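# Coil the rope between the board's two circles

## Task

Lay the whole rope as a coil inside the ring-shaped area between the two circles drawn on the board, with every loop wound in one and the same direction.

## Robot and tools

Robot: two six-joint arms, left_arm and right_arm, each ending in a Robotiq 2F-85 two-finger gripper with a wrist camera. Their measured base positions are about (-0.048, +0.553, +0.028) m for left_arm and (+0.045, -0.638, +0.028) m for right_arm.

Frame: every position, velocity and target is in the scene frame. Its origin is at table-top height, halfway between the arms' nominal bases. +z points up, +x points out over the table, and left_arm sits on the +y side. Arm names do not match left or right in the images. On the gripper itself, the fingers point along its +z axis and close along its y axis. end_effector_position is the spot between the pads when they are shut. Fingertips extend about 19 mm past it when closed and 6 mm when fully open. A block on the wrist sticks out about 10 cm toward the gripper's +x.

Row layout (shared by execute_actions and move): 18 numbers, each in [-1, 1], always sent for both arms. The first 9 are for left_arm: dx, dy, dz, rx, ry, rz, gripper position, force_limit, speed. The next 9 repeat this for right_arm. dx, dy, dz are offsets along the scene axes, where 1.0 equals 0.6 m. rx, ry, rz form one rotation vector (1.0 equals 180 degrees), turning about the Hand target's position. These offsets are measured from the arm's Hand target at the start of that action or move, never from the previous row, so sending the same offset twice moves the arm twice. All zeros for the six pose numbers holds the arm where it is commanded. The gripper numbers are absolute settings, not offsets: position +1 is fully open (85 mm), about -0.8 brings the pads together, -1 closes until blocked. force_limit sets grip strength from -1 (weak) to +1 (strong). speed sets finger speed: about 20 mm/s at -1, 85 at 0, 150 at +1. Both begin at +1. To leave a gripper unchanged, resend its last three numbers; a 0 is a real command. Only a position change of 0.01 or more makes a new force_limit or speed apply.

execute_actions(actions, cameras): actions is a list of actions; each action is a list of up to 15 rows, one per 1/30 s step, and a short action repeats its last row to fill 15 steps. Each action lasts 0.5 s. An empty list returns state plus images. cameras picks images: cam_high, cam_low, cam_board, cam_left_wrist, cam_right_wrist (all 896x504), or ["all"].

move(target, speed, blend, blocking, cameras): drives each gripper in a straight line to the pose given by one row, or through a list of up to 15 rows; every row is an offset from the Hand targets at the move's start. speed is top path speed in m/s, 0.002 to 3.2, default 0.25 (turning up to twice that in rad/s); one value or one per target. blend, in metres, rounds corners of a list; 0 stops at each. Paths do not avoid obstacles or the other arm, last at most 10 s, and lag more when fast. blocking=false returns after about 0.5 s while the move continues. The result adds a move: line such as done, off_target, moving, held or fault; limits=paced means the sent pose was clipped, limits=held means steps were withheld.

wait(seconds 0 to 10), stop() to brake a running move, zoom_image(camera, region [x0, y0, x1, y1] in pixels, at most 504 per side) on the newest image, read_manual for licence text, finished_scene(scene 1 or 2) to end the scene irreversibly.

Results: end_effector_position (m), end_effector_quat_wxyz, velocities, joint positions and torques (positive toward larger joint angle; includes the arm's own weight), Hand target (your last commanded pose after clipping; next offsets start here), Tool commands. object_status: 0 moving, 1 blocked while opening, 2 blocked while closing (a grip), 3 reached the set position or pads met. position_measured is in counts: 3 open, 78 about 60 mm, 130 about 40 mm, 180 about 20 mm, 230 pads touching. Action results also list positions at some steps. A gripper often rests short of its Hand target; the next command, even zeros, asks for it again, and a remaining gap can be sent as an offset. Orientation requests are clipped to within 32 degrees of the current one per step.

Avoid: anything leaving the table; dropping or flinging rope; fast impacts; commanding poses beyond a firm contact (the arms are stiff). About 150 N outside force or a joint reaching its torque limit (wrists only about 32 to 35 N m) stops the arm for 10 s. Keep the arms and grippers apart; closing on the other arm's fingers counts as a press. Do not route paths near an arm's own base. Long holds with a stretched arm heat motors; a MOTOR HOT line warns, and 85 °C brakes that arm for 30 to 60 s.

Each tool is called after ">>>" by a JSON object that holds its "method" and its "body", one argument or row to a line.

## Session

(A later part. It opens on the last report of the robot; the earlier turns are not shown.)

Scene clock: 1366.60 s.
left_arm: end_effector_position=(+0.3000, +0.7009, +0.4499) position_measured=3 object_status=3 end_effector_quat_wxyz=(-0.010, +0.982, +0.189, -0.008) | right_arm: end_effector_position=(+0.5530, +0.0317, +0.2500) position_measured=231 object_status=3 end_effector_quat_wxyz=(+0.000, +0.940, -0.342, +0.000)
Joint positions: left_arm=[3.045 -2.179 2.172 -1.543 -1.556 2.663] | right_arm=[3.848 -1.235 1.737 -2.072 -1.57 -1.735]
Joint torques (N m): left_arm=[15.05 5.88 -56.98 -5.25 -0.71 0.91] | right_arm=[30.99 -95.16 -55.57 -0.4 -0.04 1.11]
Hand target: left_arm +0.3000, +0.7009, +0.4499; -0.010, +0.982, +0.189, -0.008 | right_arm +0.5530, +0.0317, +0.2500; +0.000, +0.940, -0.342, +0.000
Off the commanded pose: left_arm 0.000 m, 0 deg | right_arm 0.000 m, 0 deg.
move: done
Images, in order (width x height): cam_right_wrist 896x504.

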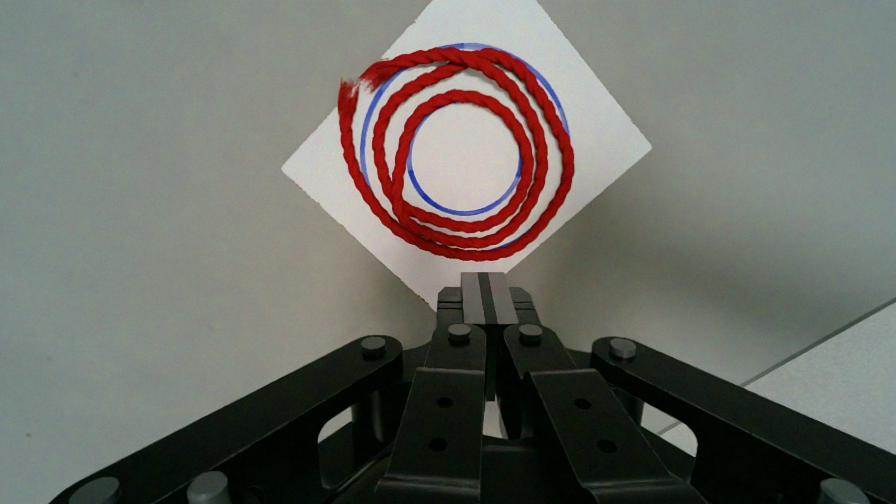

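>>> {"method": "move", "body": {
  "target": [
    [0,0,0,0,0,0,1,1,1,-0.0490,0.1658,-0.25,0,0,0.3333,-0.82,-0.8,-0.5],
    [0,0,0,0,0,0,1,1,1,-0.0490,0.1658,-0.3633,0,0,0.3333,-0.82,-0.8,-0.5],
    [0,0,0,0,0,0,1,1,1,-0.0298,0.1133,-0.3633,0,0,0.3333,-0.82,-0.8,-0.5],
    [0,0,0,0,0,0,1,1,1,-0.0490,0.1658,-0.3633,0,0,0.3333,-0.82,-0.8,-0.5],
    [0,0,0,0,0,0,1,1,1,0.0183,0.1777,-0.3633,0,0,0.2222,-0.82,-0.8,-0.5],
    [0,0,0,0,0,0,1,1,1,0.0183,0.1202,-0.3633,0,0,0.2222,-0.82,-0.8,-0.5],
    [0,0,0,0,0,0,1,1,1,0.0183,0.1777,-0.3633,0,0,0.2222,-0.82,-0.8,-0.5]
  ],
  "speed": [0.3,0.15,0.03,0.1,0.2,0.03,0.1],
  "blend": [0.02,0,0,0,0,0,0]
}}

>>> {"method": "move", "body": {
  "target": [
    [0,0,0,0,0,0,1,1,1,0.0673,-0.0118,0,0,0,-0.1111,-0.82,-0.8,-0.5],
    [0,0,0,0,0,0,1,1,1,0.0473,-0.0667,0,0,0,-0.1111,-0.82,-0.8,-0.5],
    [0,0,0,0,0,0,1,1,1,0.0673,-0.0118,0,0,0,-0.1111,-0.82,-0.8,-0.5],
    [0,0,0,0,0,0,1,1,1,0.1265,-0.0460,0,0,0,-0.2222,-0.82,-0.8,-0.5],
    [0,0,0,0,0,0,1,1,1,0.0890,-0.0907,0,0,0,-0.2222,-0.82,-0.8,-0.5],
    [0,0,0,0,0,0,1,1,1,0.1265,-0.0460,0,0,0,-0.2222,-0.82,-0.8,-0.5]
  ],
  "speed": [0.2,0.03,0.1,0.2,0.03,0.1]
}}

>>> {"method": "move", "body": {
  "target": [
    [0,0,0,0,0,0,1,1,1,0.0365,-0.0407,0,0,0,-0.0889,-0.82,-0.8,-0.5],
    [0,0,0,0,0,0,1,1,1,-0.0118,-0.0733,0,0,0,-0.0889,-0.82,-0.8,-0.5],
    [0,0,0,0,0,0,1,1,1,0.0365,-0.0407,0,0,0,-0.0889,-0.82,-0.8,-0.5],
    [0,0,0,0,0,0,1,1,1,0.0683,-0.1233,0,0,0,-0.2333,-0.82,-0.8,-0.5],
    [0,0,0,0,0,0,1,1,1,0.0105,-0.1313,0,0,0,-0.2333,-0.82,-0.8,-0.5],
    [0,0,0,0,0,0,1,1,1,0.0683,-0.1233,0,0,0,-0.2333,-0.82,-0.8,-0.5]
  ],
  "speed": [0.2,0.03,0.1,0.2,0.03,0.1]
}}

>>> {"method": "move", "body": {
  "target": [
    [0,0,0,0,0,0,1,1,1,0,-0.0547,0,0,0,-0.0889,-0.82,-0.8,-0.5],
    [0,0,0,0,0,0,1,1,1,-0.0578,-0.0467,0,0,0,-0.0889,-0.82,-0.8,-0.5],
    [0,0,0,0,0,0,1,1,1,0,-0.0547,0,0,0,-0.0889,-0.82,-0.8,-0.5],
    [0,0,0,0,0,0,1,1,1,-0.0167,-0.1105,0,0,0,-0.1833,-0.82,-0.8,-0.5],
    [0,0,0,0,0,0,1,1,1,-0.0687,-0.0862,0,0,0,-0.1833,-0.82,-0.8,-0.5],
    [0,0,0,0,0,0,1,1,1,-0.0167,-0.1105,0,0,0,-0.1833,-0.82,-0.8,-0.5]
  ],
  "speed": [0.2,0.03,0.1,0.2,0.03,0.1]
}}

>>> {"method": "move", "body": {
  "target": [
    [0,0,0,0,0,0,1,1,1,0,0,0.1133,0,0,0,-0.82,-0.8,-0.5],
    [0,0,0,0,0,0,1,1,1,-0.1782,0.1065,0.3633,0,0,0.1389,-0.82,-0.8,-0.5]
  ],
  "speed": [0.2,0.3],
  "blend": [0.03,0],
  "cameras": ["cam_right_wrist", "cam_board"]
}}

>>> {"method": "zoom_image", "body": {
  "camera": "cam_right_wrist",
  "region": [330, 20, 590, 280]
}}

Scene clock: 1383.53 s.
left_arm: end_effector_position=(+0.3000, +0.7009, +0.4499) position_measured=3 object_status=3 end_effector_quat_wxyz=(-0.010, +0.982, +0.189, -0.008) | right_arm: end_effector_position=(+0.5640, +0.1382, +0.0320) position_measured=231 object_status=3 end_effector_quat_wxyz=(+0.000, +1.000, +0.000, -0.001)
Joint positions: left_arm=[3.045 -2.179 2.172 -1.543 -1.556 2.663] | right_arm=[3.929 -0.897 1.655 -2.327 -1.57 -2.352]
Joint torques (N m): left_arm=[12.88 9.28 -56.02 -5.01 -0.37 0.66] | right_arm=[30.47 -82.58 -48.45 -0.24 0.15 1.71]
Hand target: left_arm +0.3000, +0.7009, +0.4499; -0.010, +0.982, +0.189, -0.008 | right_arm +0.5640, +0.1383, +0.0320; +0.000, +1.000, +0.000, -0.001
Off the commanded pose: left_arm 0.000 m, 0 deg | right_arm 0.000 m, 0 deg.
move: done

Scene clock: 1390.27 s.
left_arm: end_effector_position=(+0.3000, +0.7009, +0.4499) position_measured=3 object_status=3 end_effector_quat_wxyz=(-0.010, +0.982, +0.189, -0.008) | right_arm: end_effector_position=(+0.6398, +0.1107, +0.0320) position_measured=231 object_status=3 end_effector_quat_wxyz=(+0.000, +0.940, -0.342, +0.000)
Joint positions: left_arm=[3.045 -2.179 2.172 -1.543 -1.556 2.663] | right_arm=[3.852 -0.87 1.602 -2.303 -1.57 -1.731]
Joint torques (N m): left_arm=[10.29 9.15 -56.23 -4.9 -1 0.68] | right_arm=[30.84 -80.49 -48.43 -0.29 1.24 1.73]
Hand target: left_arm +0.3000, +0.7009, +0.4499; -0.010, +0.982, +0.189, -0.008 | right_arm +0.6399, +0.1107, +0.0320; +0.000, +0.940, -0.342, +0.000
Off the commanded pose: left_arm 0.000 m, 0 deg | right_arm 0.000 m, 0 deg.
move: done

Scene clock: 1397.07 s.
left_arm: end_effector_position=(+0.3000, +0.7009, +0.4499) position_measured=3 object_status=3 end_effector_quat_wxyz=(-0.010, +0.982, +0.189, -0.008) | right_arm: end_effector_position=(+0.6807, +0.0367, +0.0320) position_measured=231 object_status=3 end_effector_quat_wxyz=(+0.000, +0.755, -0.656, +0.000)
Joint positions: left_arm=[3.045 -2.179 2.172 -1.543 -1.556 2.663] | right_arm=[3.762 -0.906 1.671 -2.337 -1.57 -1.089]
Joint torques (N m): left_arm=[12.59 9.08 -57.44 -4.93 -0.2 0.56] | right_arm=[-15.8 -77.98 -47.92 -0.26 1.13 -2.36]
Hand target: left_arm +0.3000, +0.7009, +0.4499; -0.010, +0.982, +0.189, -0.008 | right_arm +0.6809, +0.0367, +0.0320; +0.000, +0.755, -0.656, +0.000
Off the commanded pose: left_arm 0.000 m, 0 deg | right_arm 0.000 m, 0 deg.
move: done

Scene clock: 1403.37 s.
left_arm: end_effector_position=(+0.3000, +0.7009, +0.4499) position_measured=3 object_status=3 end_effector_quat_wxyz=(-0.010, +0.982, +0.189, -0.008) | right_arm: end_effector_position=(+0.6707, -0.0295, +0.0320) position_measured=231 object_status=3 end_effector_quat_wxyz=(+0.000, -0.537, +0.843, +0.000)
Joint positions: left_arm=[3.045 -2.179 2.172 -1.543 -1.556 2.663] | right_arm=[3.706 -0.97 1.793 -2.395 -1.57 -0.568]
Joint torques (N m): left_arm=[15.96 10.21 -54.93 -4.65 -0.12 0.69] | right_arm=[-16.55 -70.47 -45.5 -0.22 2.23 -2.26]
Hand target: left_arm +0.3000, +0.7009, +0.4499; -0.010, +0.982, +0.189, -0.008 | right_arm +0.6708, -0.0296, +0.0320; +0.000, -0.537, +0.843, +0.000
Off the commanded pose: left_arm 0.000 m, 0 deg | right_arm 0.000 m, 0 deg.
move: done

Scene clock: 1405.00 s.
left_arm: end_effector_position=(+0.3000, +0.7009, +0.4499) position_measured=3 object_status=3 end_effector_quat_wxyz=(-0.010, +0.982, +0.189, -0.008) | right_arm: end_effector_position=(+0.5640, +0.0343, +0.2499) position_measured=231 object_status=3 end_effector_quat_wxyz=(+0.000, +0.707, -0.707, +0.000)
Joint positions: left_arm=[3.045 -2.179 2.172 -1.543 -1.556 2.663] | right_arm=[3.842 -1.223 1.719 -2.068 -1.57 -0.868]
Joint torques (N m): left_arm=[12.19 8.24 -55.48 -5 -0.55 0.65] | right_arm=[30.45 -96.47 -55.12 -0.07 2.57 -2.21]
Hand target: left_arm +0.3000, +0.7009, +0.4499; -0.010, +0.982, +0.189, -0.008 | right_arm +0.5639, +0.0343, +0.2500; +0.000, +0.707, -0.707, +0.000
Off the commanded pose: left_arm 0.000 m, 0 deg | right_arm 0.000 m, 0 deg.
move: done
Images, in order (width x height): cam_board 896x504, cam_right_wrist 896x504.

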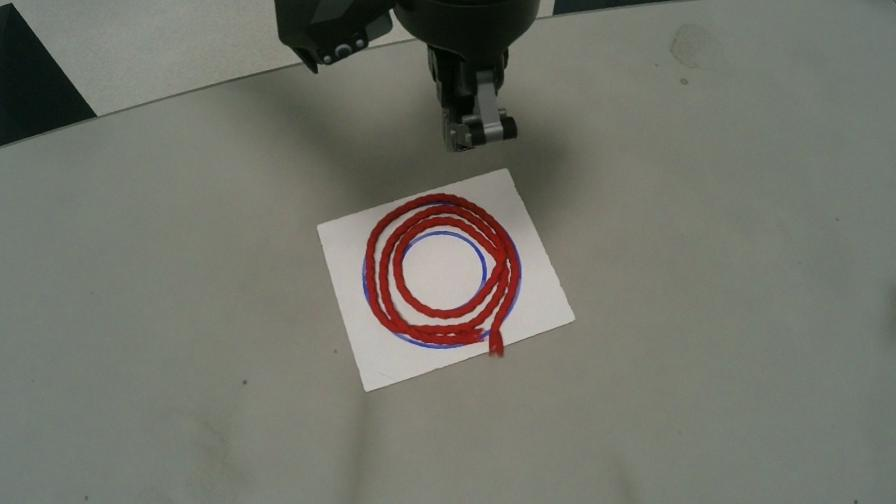

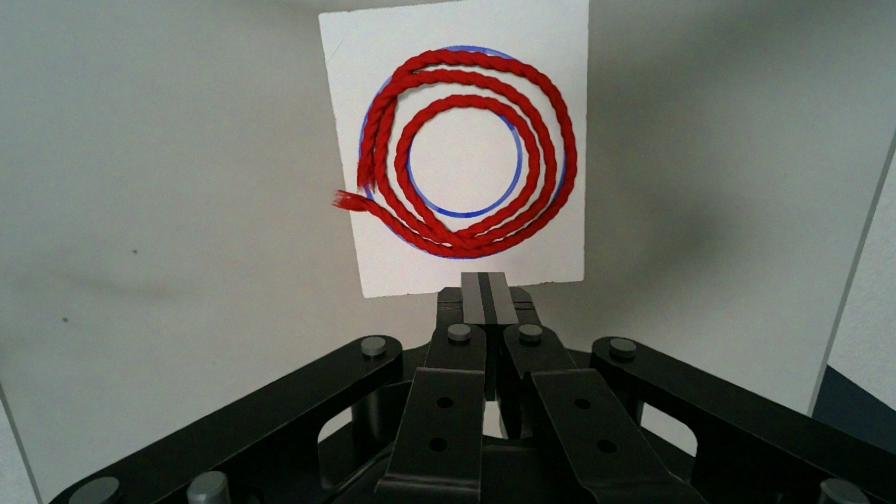

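Scaled by 1.938 from the camera's 896x504 image, which has a finer 1280x720 frame.

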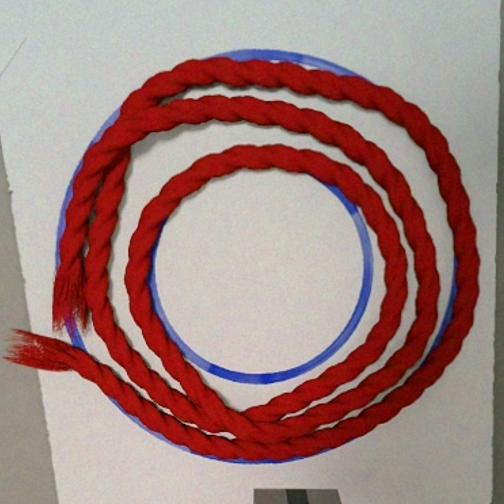

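>>> {"method": "move", "body": {
  "target": [
    [0,0,0,0,0,0,1,1,1,0.1650,-0.1110,-0.25,0,0,-0.1556,-0.82,-0.8,-0.5],
    [0,0,0,0,0,0,1,1,1,0.1650,-0.1110,-0.3633,0,0,-0.1556,-0.82,-0.8,-0.5],
    [0,0,0,0,0,0,1,1,1,0.1163,-0.0852,-0.3633,0,0,-0.1556,-0.82,-0.8,-0.5],
    [0,0,0,0,0,0,1,1,1,0.1650,-0.1110,-0.3633,0,0,-0.1556,-0.82,-0.8,-0.5],
    [0,0,0,0,0,0,1,1,1,0.1840,-0.0557,-0.3633,0,0,-0.0556,-0.82,-0.8,-0.5],
    [0,0,0,0,0,0,1,1,1,0.1298,-0.0462,-0.3633,0,0,-0.0556,-0.82,-0.8,-0.5],
    [0,0,0,0,0,0,1,1,1,0.1840,-0.0557,-0.3633,0,0,-0.0556,-0.82,-0.8,-0.5]
  ],
  "speed": [0.3,0.15,0.03,0.1,0.2,0.03,0.1],
  "blend": [0.02,0,0,0,0,0,0]
}}

>>> {"method": "move", "body": {
  "target": [
    [0,0,0,0,0,0,1,1,1,0.0022,0.0487,0,0,0,0.0833,-0.82,-0.8,-0.5],
    [0,0,0,0,0,0,1,1,1,-0.0527,0.0438,0,0,0,0.0833,-0.82,-0.8,-0.5],
    [0,0,0,0,0,0,1,1,1,0.0022,0.0487,0,0,0,0.0833,-0.82,-0.8,-0.5]
  ],
  "speed": [0.15,0.03,0.1],
  "cameras": ["cam_right_wrist"]
}}

Scene clock: 1422.77 s.
left_arm: end_effector_position=(+0.3000, +0.7009, +0.4499) position_measured=3 object_status=3 end_effector_quat_wxyz=(-0.010, +0.982, +0.189, -0.008) | right_arm: end_effector_position=(+0.6742, +0.0009, +0.0320) position_measured=231 object_status=3 end_effector_quat_wxyz=(+0.000, -0.643, +0.766, +0.000)
Joint positions: left_arm=[3.045 -2.179 2.172 -1.543 -1.556 2.663] | right_arm=[3.733 -0.942 1.74 -2.37 -1.57 -0.803]
Joint torques (N m): left_arm=[13.18 7.73 -56.64 -5.28 -0.36 0.76] | right_arm=[-15.96 -72.32 -46.62 -0.38 0.9 -2.16]
Hand target: left_arm +0.3000, +0.7009, +0.4499; -0.010, +0.982, +0.189, -0.008 | right_arm +0.6743, +0.0009, +0.0320; +0.000, -0.643, +0.766, +0.000
Off the commanded pose: left_arm 0.000 m, 0 deg | right_arm 0.000 m, 0 deg.
move: done

Scene clock: 1426.07 s.
left_arm: end_effector_position=(+0.3000, +0.7009, +0.4499) position_measured=3 object_status=3 end_effector_quat_wxyz=(-0.010, +0.982, +0.189, -0.008) | right_arm: end_effector_position=(+0.6755, +0.0301, +0.0320) position_measured=231 object_status=3 end_effector_quat_wxyz=(+0.000, +0.737, -0.676, +0.000)
Joint positions: left_arm=[3.045 -2.179 2.172 -1.543 -1.556 2.663] | right_arm=[3.759 -0.916 1.69 -2.346 -1.57 -1.039]
Joint torques (N m): left_arm=[11.23 5.38 -55.5 -5.17 -0.12 0.44] | right_arm=[-16.39 -77.98 -47.88 -0.54 1.6 -2.09]
Hand target: left_arm +0.3000, +0.7009, +0.4499; -0.010, +0.982, +0.189, -0.008 | right_arm +0.6756, +0.0301, +0.0320; +0.000, +0.737, -0.676, +0.000
Off the commanded pose: left_arm 0.000 m, 0 deg | right_arm 0.000 m, 0 deg.
move: done
Images, in order (width x height): cam_right_wrist 896x504.

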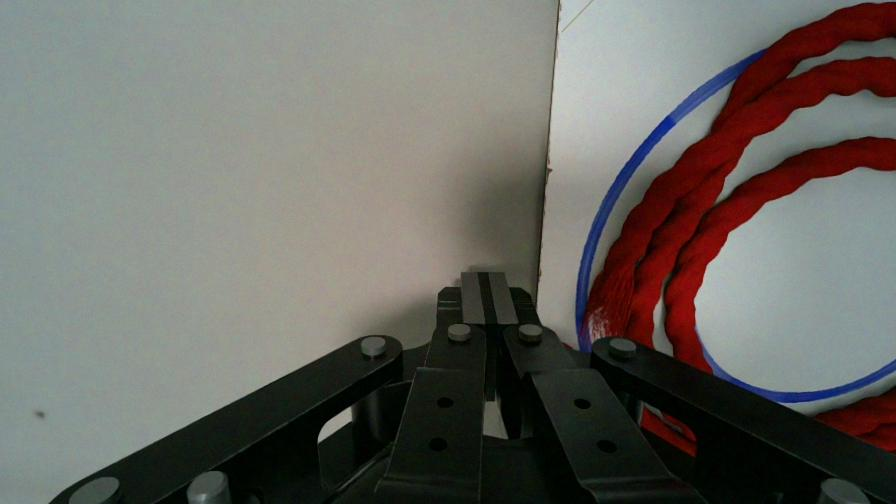

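>>> {"method": "move", "body": {
  "target": [
    [0,0,0,0,0,0,1,1,1,0,0,0.1133,0,0,0,-0.82,-0.8,-0.5],
    [0,0,0,0,0,0,1,1,1,-0.3215,-0.1518,0.1133,0,0,0.2222,-0.82,-0.8,-0.5],
    [0,0,0,0,0,0,1,1,1,-0.3215,-0.1518,0,0,0,0.2222,-0.82,-0.8,-0.5],
    [0,0,0,0,0,0,1,1,1,-0.2843,-0.1147,0,0,0,0.2222,-0.82,-0.8,-0.5],
    [0,0,0,0,0,0,1,1,1,-0.3215,-0.1518,0,0,0,0.2222,-0.82,-0.8,-0.5]
  ],
  "speed": [0.2,0.3,0.15,0.03,0.1],
  "blend": [0.03,0.02,0,0,0]
}}

>>> {"method": "move", "body": {
  "target": [
    [0,0,0,0,0,0,1,1,1,-0.0447,0.0700,0,0,0,-0.1389,-0.82,-0.8,-0.5],
    [0,0,0,0,0,0,1,1,1,0.0047,0.0878,0,0,0,-0.1389,-0.82,-0.8,-0.5],
    [0,0,0,0,0,0,1,1,1,-0.0447,0.0700,0,0,0,-0.1389,-0.82,-0.8,-0.5],
    [0,0,0,0,0,0,1,1,1,-0.0555,0.1522,0,0,0,-0.2778,-0.82,-0.8,-0.5],
    [0,0,0,0,0,0,1,1,1,-0.0032,0.1477,0,0,0,-0.2778,-0.82,-0.8,-0.5],
    [0,0,0,0,0,0,1,1,1,-0.0555,0.1522,0,0,0,-0.2778,-0.82,-0.8,-0.5]
  ],
  "speed": [0.2,0.03,0.1,0.2,0.03,0.1]
}}

>>> {"method": "move", "body": {
  "target": [
    [0,0,0,0,0,0,1,1,1,0.0250,0.0792,0,0,0,-0.1389,-0.82,-0.8,-0.5],
    [0,0,0,0,0,0,1,1,1,0.0705,0.0530,0,0,0,-0.1389,-0.82,-0.8,-0.5],
    [0,0,0,0,0,0,1,1,1,0.0250,0.0792,0,0,0,-0.1389,-0.82,-0.8,-0.5],
    [0,0,0,0,0,0,1,1,1,0.0810,0.1403,0,0,0,-0.2778,-0.82,-0.8,-0.5],
    [0,0,0,0,0,0,1,1,1,0.1112,0.0973,0,0,0,-0.2778,-0.82,-0.8,-0.5],
    [0,0,0,0,0,0,1,1,1,0.0810,0.1403,0,0,0,-0.2778,-0.82,-0.8,-0.5]
  ],
  "speed": [0.2,0.03,0.1,0.2,0.03,0.1]
}}

>>> {"method": "move", "body": {
  "target": [
    [0,0,0,0,0,0,1,1,1,0.0767,0.0318,0,0,0,-0.1389,-0.82,-0.8,-0.5],
    [0,0,0,0,0,0,1,1,1,0.0858,-0.0200,0,0,0,-0.1389,-0.82,-0.8,-0.5],
    [0,0,0,0,0,0,1,1,1,0.0767,0.0318,0,0,0,-0.1389,-0.82,-0.8,-0.5],
    [0,0,0,0,0,0,1,1,1,0.1597,0.0282,0,0,0,-0.2778,-0.82,-0.8,-0.5],
    [0,0,0,0,0,0,1,1,1,0.1460,-0.0225,0,0,0,-0.2778,-0.82,-0.8,-0.5],
    [0,0,0,0,0,0,1,1,1,0.1597,0.0282,0,0,0,-0.2778,-0.82,-0.8,-0.5]
  ],
  "speed": [0.2,0.03,0.1,0.2,0.03,0.1]
}}

>>> {"method": "move", "body": {
  "target": [
    [0,0,0,0,0,0,1,1,1,0.0735,-0.0383,0,0,0,-0.1389,-0.82,-0.8,-0.5],
    [0,0,0,0,0,0,1,1,1,0.0398,-0.0785,0,0,0,-0.1389,-0.82,-0.8,-0.5],
    [0,0,0,0,0,0,1,1,1,0.0735,-0.0383,0,0,0,-0.1389,-0.82,-0.8,-0.5],
    [0,0,0,0,0,0,1,1,1,0.1172,-0.0810,0,0,0,-0.2389,-0.82,-0.8,-0.5],
    [0,0,0,0,0,0,1,1,1,0.0677,-0.1118,0,0,0,-0.2389,-0.82,-0.8,-0.5],
    [0,0,0,0,0,0,1,1,1,0.1172,-0.0810,0,0,0,-0.2389,-0.82,-0.8,-0.5]
  ],
  "speed": [0.2,0.03,0.1,0.2,0.03,0.1],
  "cameras": ["cam_right_wrist", "cam_board"]
}}

Scene clock: 1440.10 s.
left_arm: end_effector_position=(+0.3000, +0.7009, +0.4499) position_measured=3 object_status=3 end_effector_quat_wxyz=(-0.010, +0.982, +0.189, -0.008) | right_arm: end_effector_position=(+0.4828, -0.0609, +0.0320) position_measured=231 object_status=3 end_effector_quat_wxyz=(+0.000, +0.924, -0.383, +0.000) end_effector_velocity=(+0.000, -0.001, +0.002) end_effector_angular_velocity=(+0.002, -0.003, +0.000)
Joint positions: left_arm=[3.045 -2.179 2.172 -1.543 -1.556 2.663] | right_arm=[3.813 -1.136 2.102 -2.536 -1.57 -1.682]
Joint velocities: left_arm=[within noise] | right_arm=[-0.001 -0.005 0.002 -0.001 0 0]
Joint torques (N m): left_arm=[12.63 8.21 -56.38 -4.9 -0.27 0.48] | right_arm=[-16.5 -88.79 -24.16 -14.35 0.16 -1.8]
Hand target: left_arm +0.3000, +0.7009, +0.4499; -0.010, +0.982, +0.189, -0.008 | right_arm +0.4827, -0.0610, +0.0320; +0.000, +0.924, -0.383, +0.000
Off the commanded pose: left_arm 0.000 m, 0 deg | right_arm 0.000 m, 0 deg.
move: done

Scene clock: 1446.90 s.
left_arm: end_effector_position=(+0.3000, +0.7009, +0.4499) position_measured=3 object_status=3 end_effector_quat_wxyz=(-0.010, +0.982, +0.189, -0.008) | right_arm: end_effector_position=(+0.4496, +0.0304, +0.0320) position_measured=231 object_status=3 end_effector_quat_wxyz=(+0.000, -0.676, +0.737, +0.000)
Joint positions: left_arm=[3.045 -2.179 2.172 -1.543 -1.556 2.663] | right_arm=[3.936 -1.073 1.987 -2.485 -1.57 -0.686]
Joint torques (N m): left_arm=[13.87 7.78 -56.55 -4.79 -0.33 0.48] | right_arm=[31.22 -96.7 -26.15 -13.94 0.35 1.47]
Hand target: left_arm +0.3000, +0.7009, +0.4499; -0.010, +0.982, +0.189, -0.008 | right_arm +0.4494, +0.0304, +0.0320; +0.000, -0.676, +0.737, +0.000
Off the commanded pose: left_arm 0.000 m, 0 deg | right_arm 0.000 m, 0 deg.
move: done

Scene clock: 1453.67 s.
left_arm: end_effector_position=(+0.3000, +0.7009, +0.4499) position_measured=3 object_status=3 end_effector_quat_wxyz=(-0.010, +0.982, +0.189, -0.008) | right_arm: end_effector_position=(+0.4981, +0.1144, +0.0320) position_measured=231 object_status=3 end_effector_quat_wxyz=(+0.001, -0.301, +0.954, +0.000)
Joint positions: left_arm=[3.045 -2.179 2.172 -1.543 -1.556 2.663] | right_arm=[3.965 -0.963 1.781 -2.389 -1.571 0.215]
Joint torques (N m): left_arm=[12.69 6.71 -56.07 -5.31 -0.63 0.16] | right_arm=[31.89 -72.44 -46.42 -0.09 0.21 1.56]
Hand target: left_arm +0.3000, +0.7009, +0.4499; -0.010, +0.982, +0.189, -0.008 | right_arm +0.4980, +0.1145, +0.0320; +0.001, -0.301, +0.954, +0.000
Off the commanded pose: left_arm 0.000 m, 0 deg | right_arm 0.000 m, 0 deg.
move: done

Scene clock: 1460.50 s.
left_arm: end_effector_position=(+0.3000, +0.7009, +0.4499) position_measured=3 object_status=3 end_effector_quat_wxyz=(-0.010, +0.982, +0.189, -0.008) | right_arm: end_effector_position=(+0.5938, +0.1314, +0.0320) position_measured=231 object_status=3 end_effector_quat_wxyz=(+0.000, +0.131, +0.991, +0.000)
Joint positions: left_arm=[3.045 -2.179 2.172 -1.543 -1.556 2.663] | right_arm=[3.902 -0.884 1.629 -2.316 -1.572 1.024]
Joint torques (N m): left_arm=[13.4 7.82 -56.65 -5.1 -0.64 0.64] | right_arm=[30.94 -82.93 -48.49 -0.35 0.02 1.56]
Hand target: left_arm +0.3000, +0.7009, +0.4499; -0.010, +0.982, +0.189, -0.008 | right_arm +0.5939, +0.1315, +0.0320; +0.001, +0.131, +0.991, +0.000
Off the commanded pose: left_arm 0.000 m, 0 deg | right_arm 0.000 m, 0 deg.
move: done

Scene clock: 1467.20 s.
left_arm: end_effector_position=(+0.3000, +0.7009, +0.4499) position_measured=3 object_status=3 end_effector_quat_wxyz=(-0.010, +0.982, +0.189, -0.008) | right_arm: end_effector_position=(+0.6641, +0.0828, +0.0320) position_measured=231 object_status=3 end_effector_quat_wxyz=(+0.000, +0.485, +0.875, +0.000)
Joint positions: left_arm=[3.045 -2.179 2.172 -1.543 -1.556 2.663] | right_arm=[3.813 -0.877 1.616 -2.309 -1.572 1.686]
Joint torques (N m): left_arm=[13.69 8.41 -55.27 -4.77 -0.12 0.81] | right_arm=[-16.53 -82.24 -48.1 -0.35 2.39 -1.16]
Hand target: left_arm +0.3000, +0.7009, +0.4499; -0.010, +0.982, +0.189, -0.008 | right_arm +0.6642, +0.0829, +0.0320; +0.000, +0.485, +0.875, +0.000
Off the commanded pose: left_arm 0.000 m, 0 deg | right_arm 0.000 m, 0 deg.
move: done
Images, in order (width x height): cam_board 896x504, cam_right_wrist 896x504.

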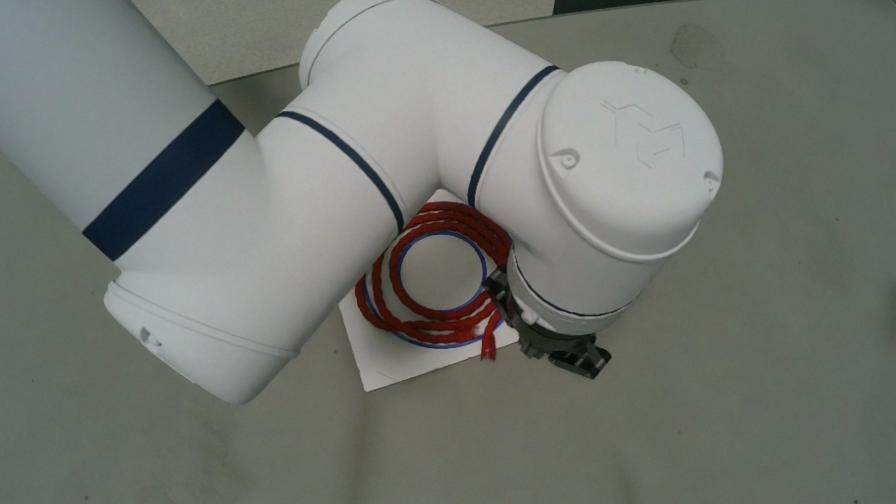

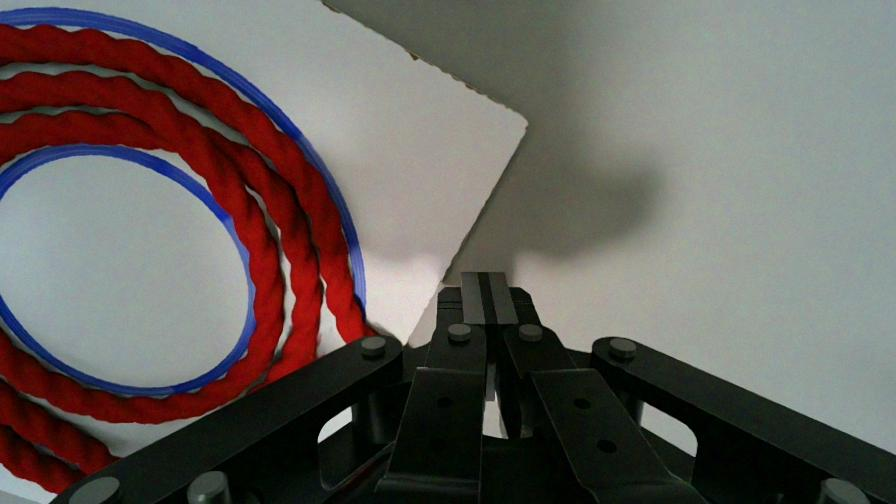

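>>> {"method": "move", "body": {
  "target": [
    [0,0,0,0,0,0,1,1,1,0,0,0.1133,0,0,0,-0.82,-0.8,-0.5],
    [0,0,0,0,0,0,1,1,1,-0.1545,-0.1240,0.3633,0,0,0,-0.82,-0.8,-0.5]
  ],
  "speed": [0.2,0.3],
  "blend": [0.03,0],
  "cameras": ["cam_right_wrist"]
}}

>>> {"method": "zoom_image", "body": {
  "camera": "cam_right_wrist",
  "region": [330, 20, 610, 280]
}}

Scene clock: 1475.27 s.
left_arm: end_effector_position=(+0.3000, +0.7009, +0.4499) position_measured=3 object_status=3 end_effector_quat_wxyz=(-0.010, +0.982, +0.189, -0.008) | right_arm: end_effector_position=(+0.5715, +0.0085, +0.2499) position_measured=231 object_status=3 end_effector_quat_wxyz=(+0.000, +0.485, +0.875, +0.000)
Joint positions: left_arm=[3.045 -2.179 2.172 -1.543 -1.556 2.663] | right_arm=[3.813 -1.245 1.75 -2.076 -1.572 1.686]
Joint torques (N m): left_arm=[14.72 7.68 -56.18 -4.95 -0.48 0.5] | right_arm=[-17.05 -94.35 -39.41 -0.31 2.62 -1.34]
Hand target: left_arm +0.3000, +0.7009, +0.4499; -0.010, +0.982, +0.189, -0.008 | right_arm +0.5715, +0.0085, +0.2500; +0.000, +0.485, +0.875, +0.000
Off the commanded pose: left_arm 0.000 m, 0 deg | right_arm 0.000 m, 0 deg.
move: done
Images, in order (width x height): cam_right_wrist 896x504.

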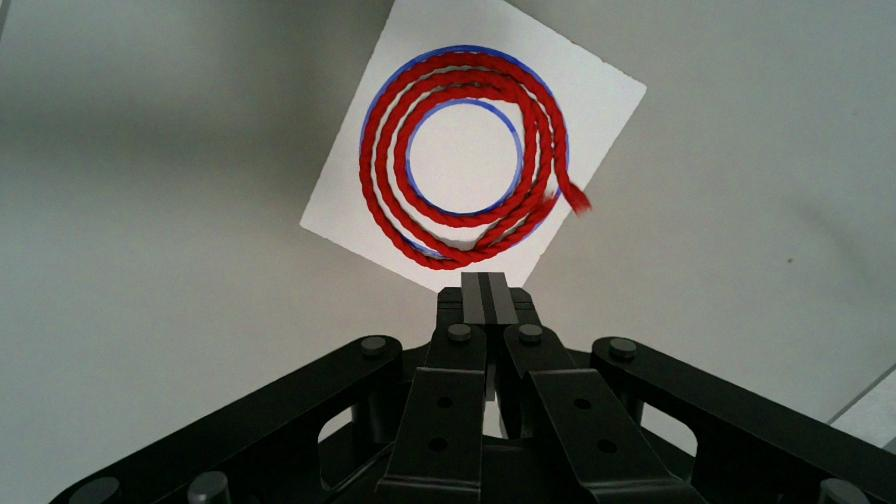

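Scaled by 1.800 from the camera's 896x504 image, which has a finer 1280x720 frame.

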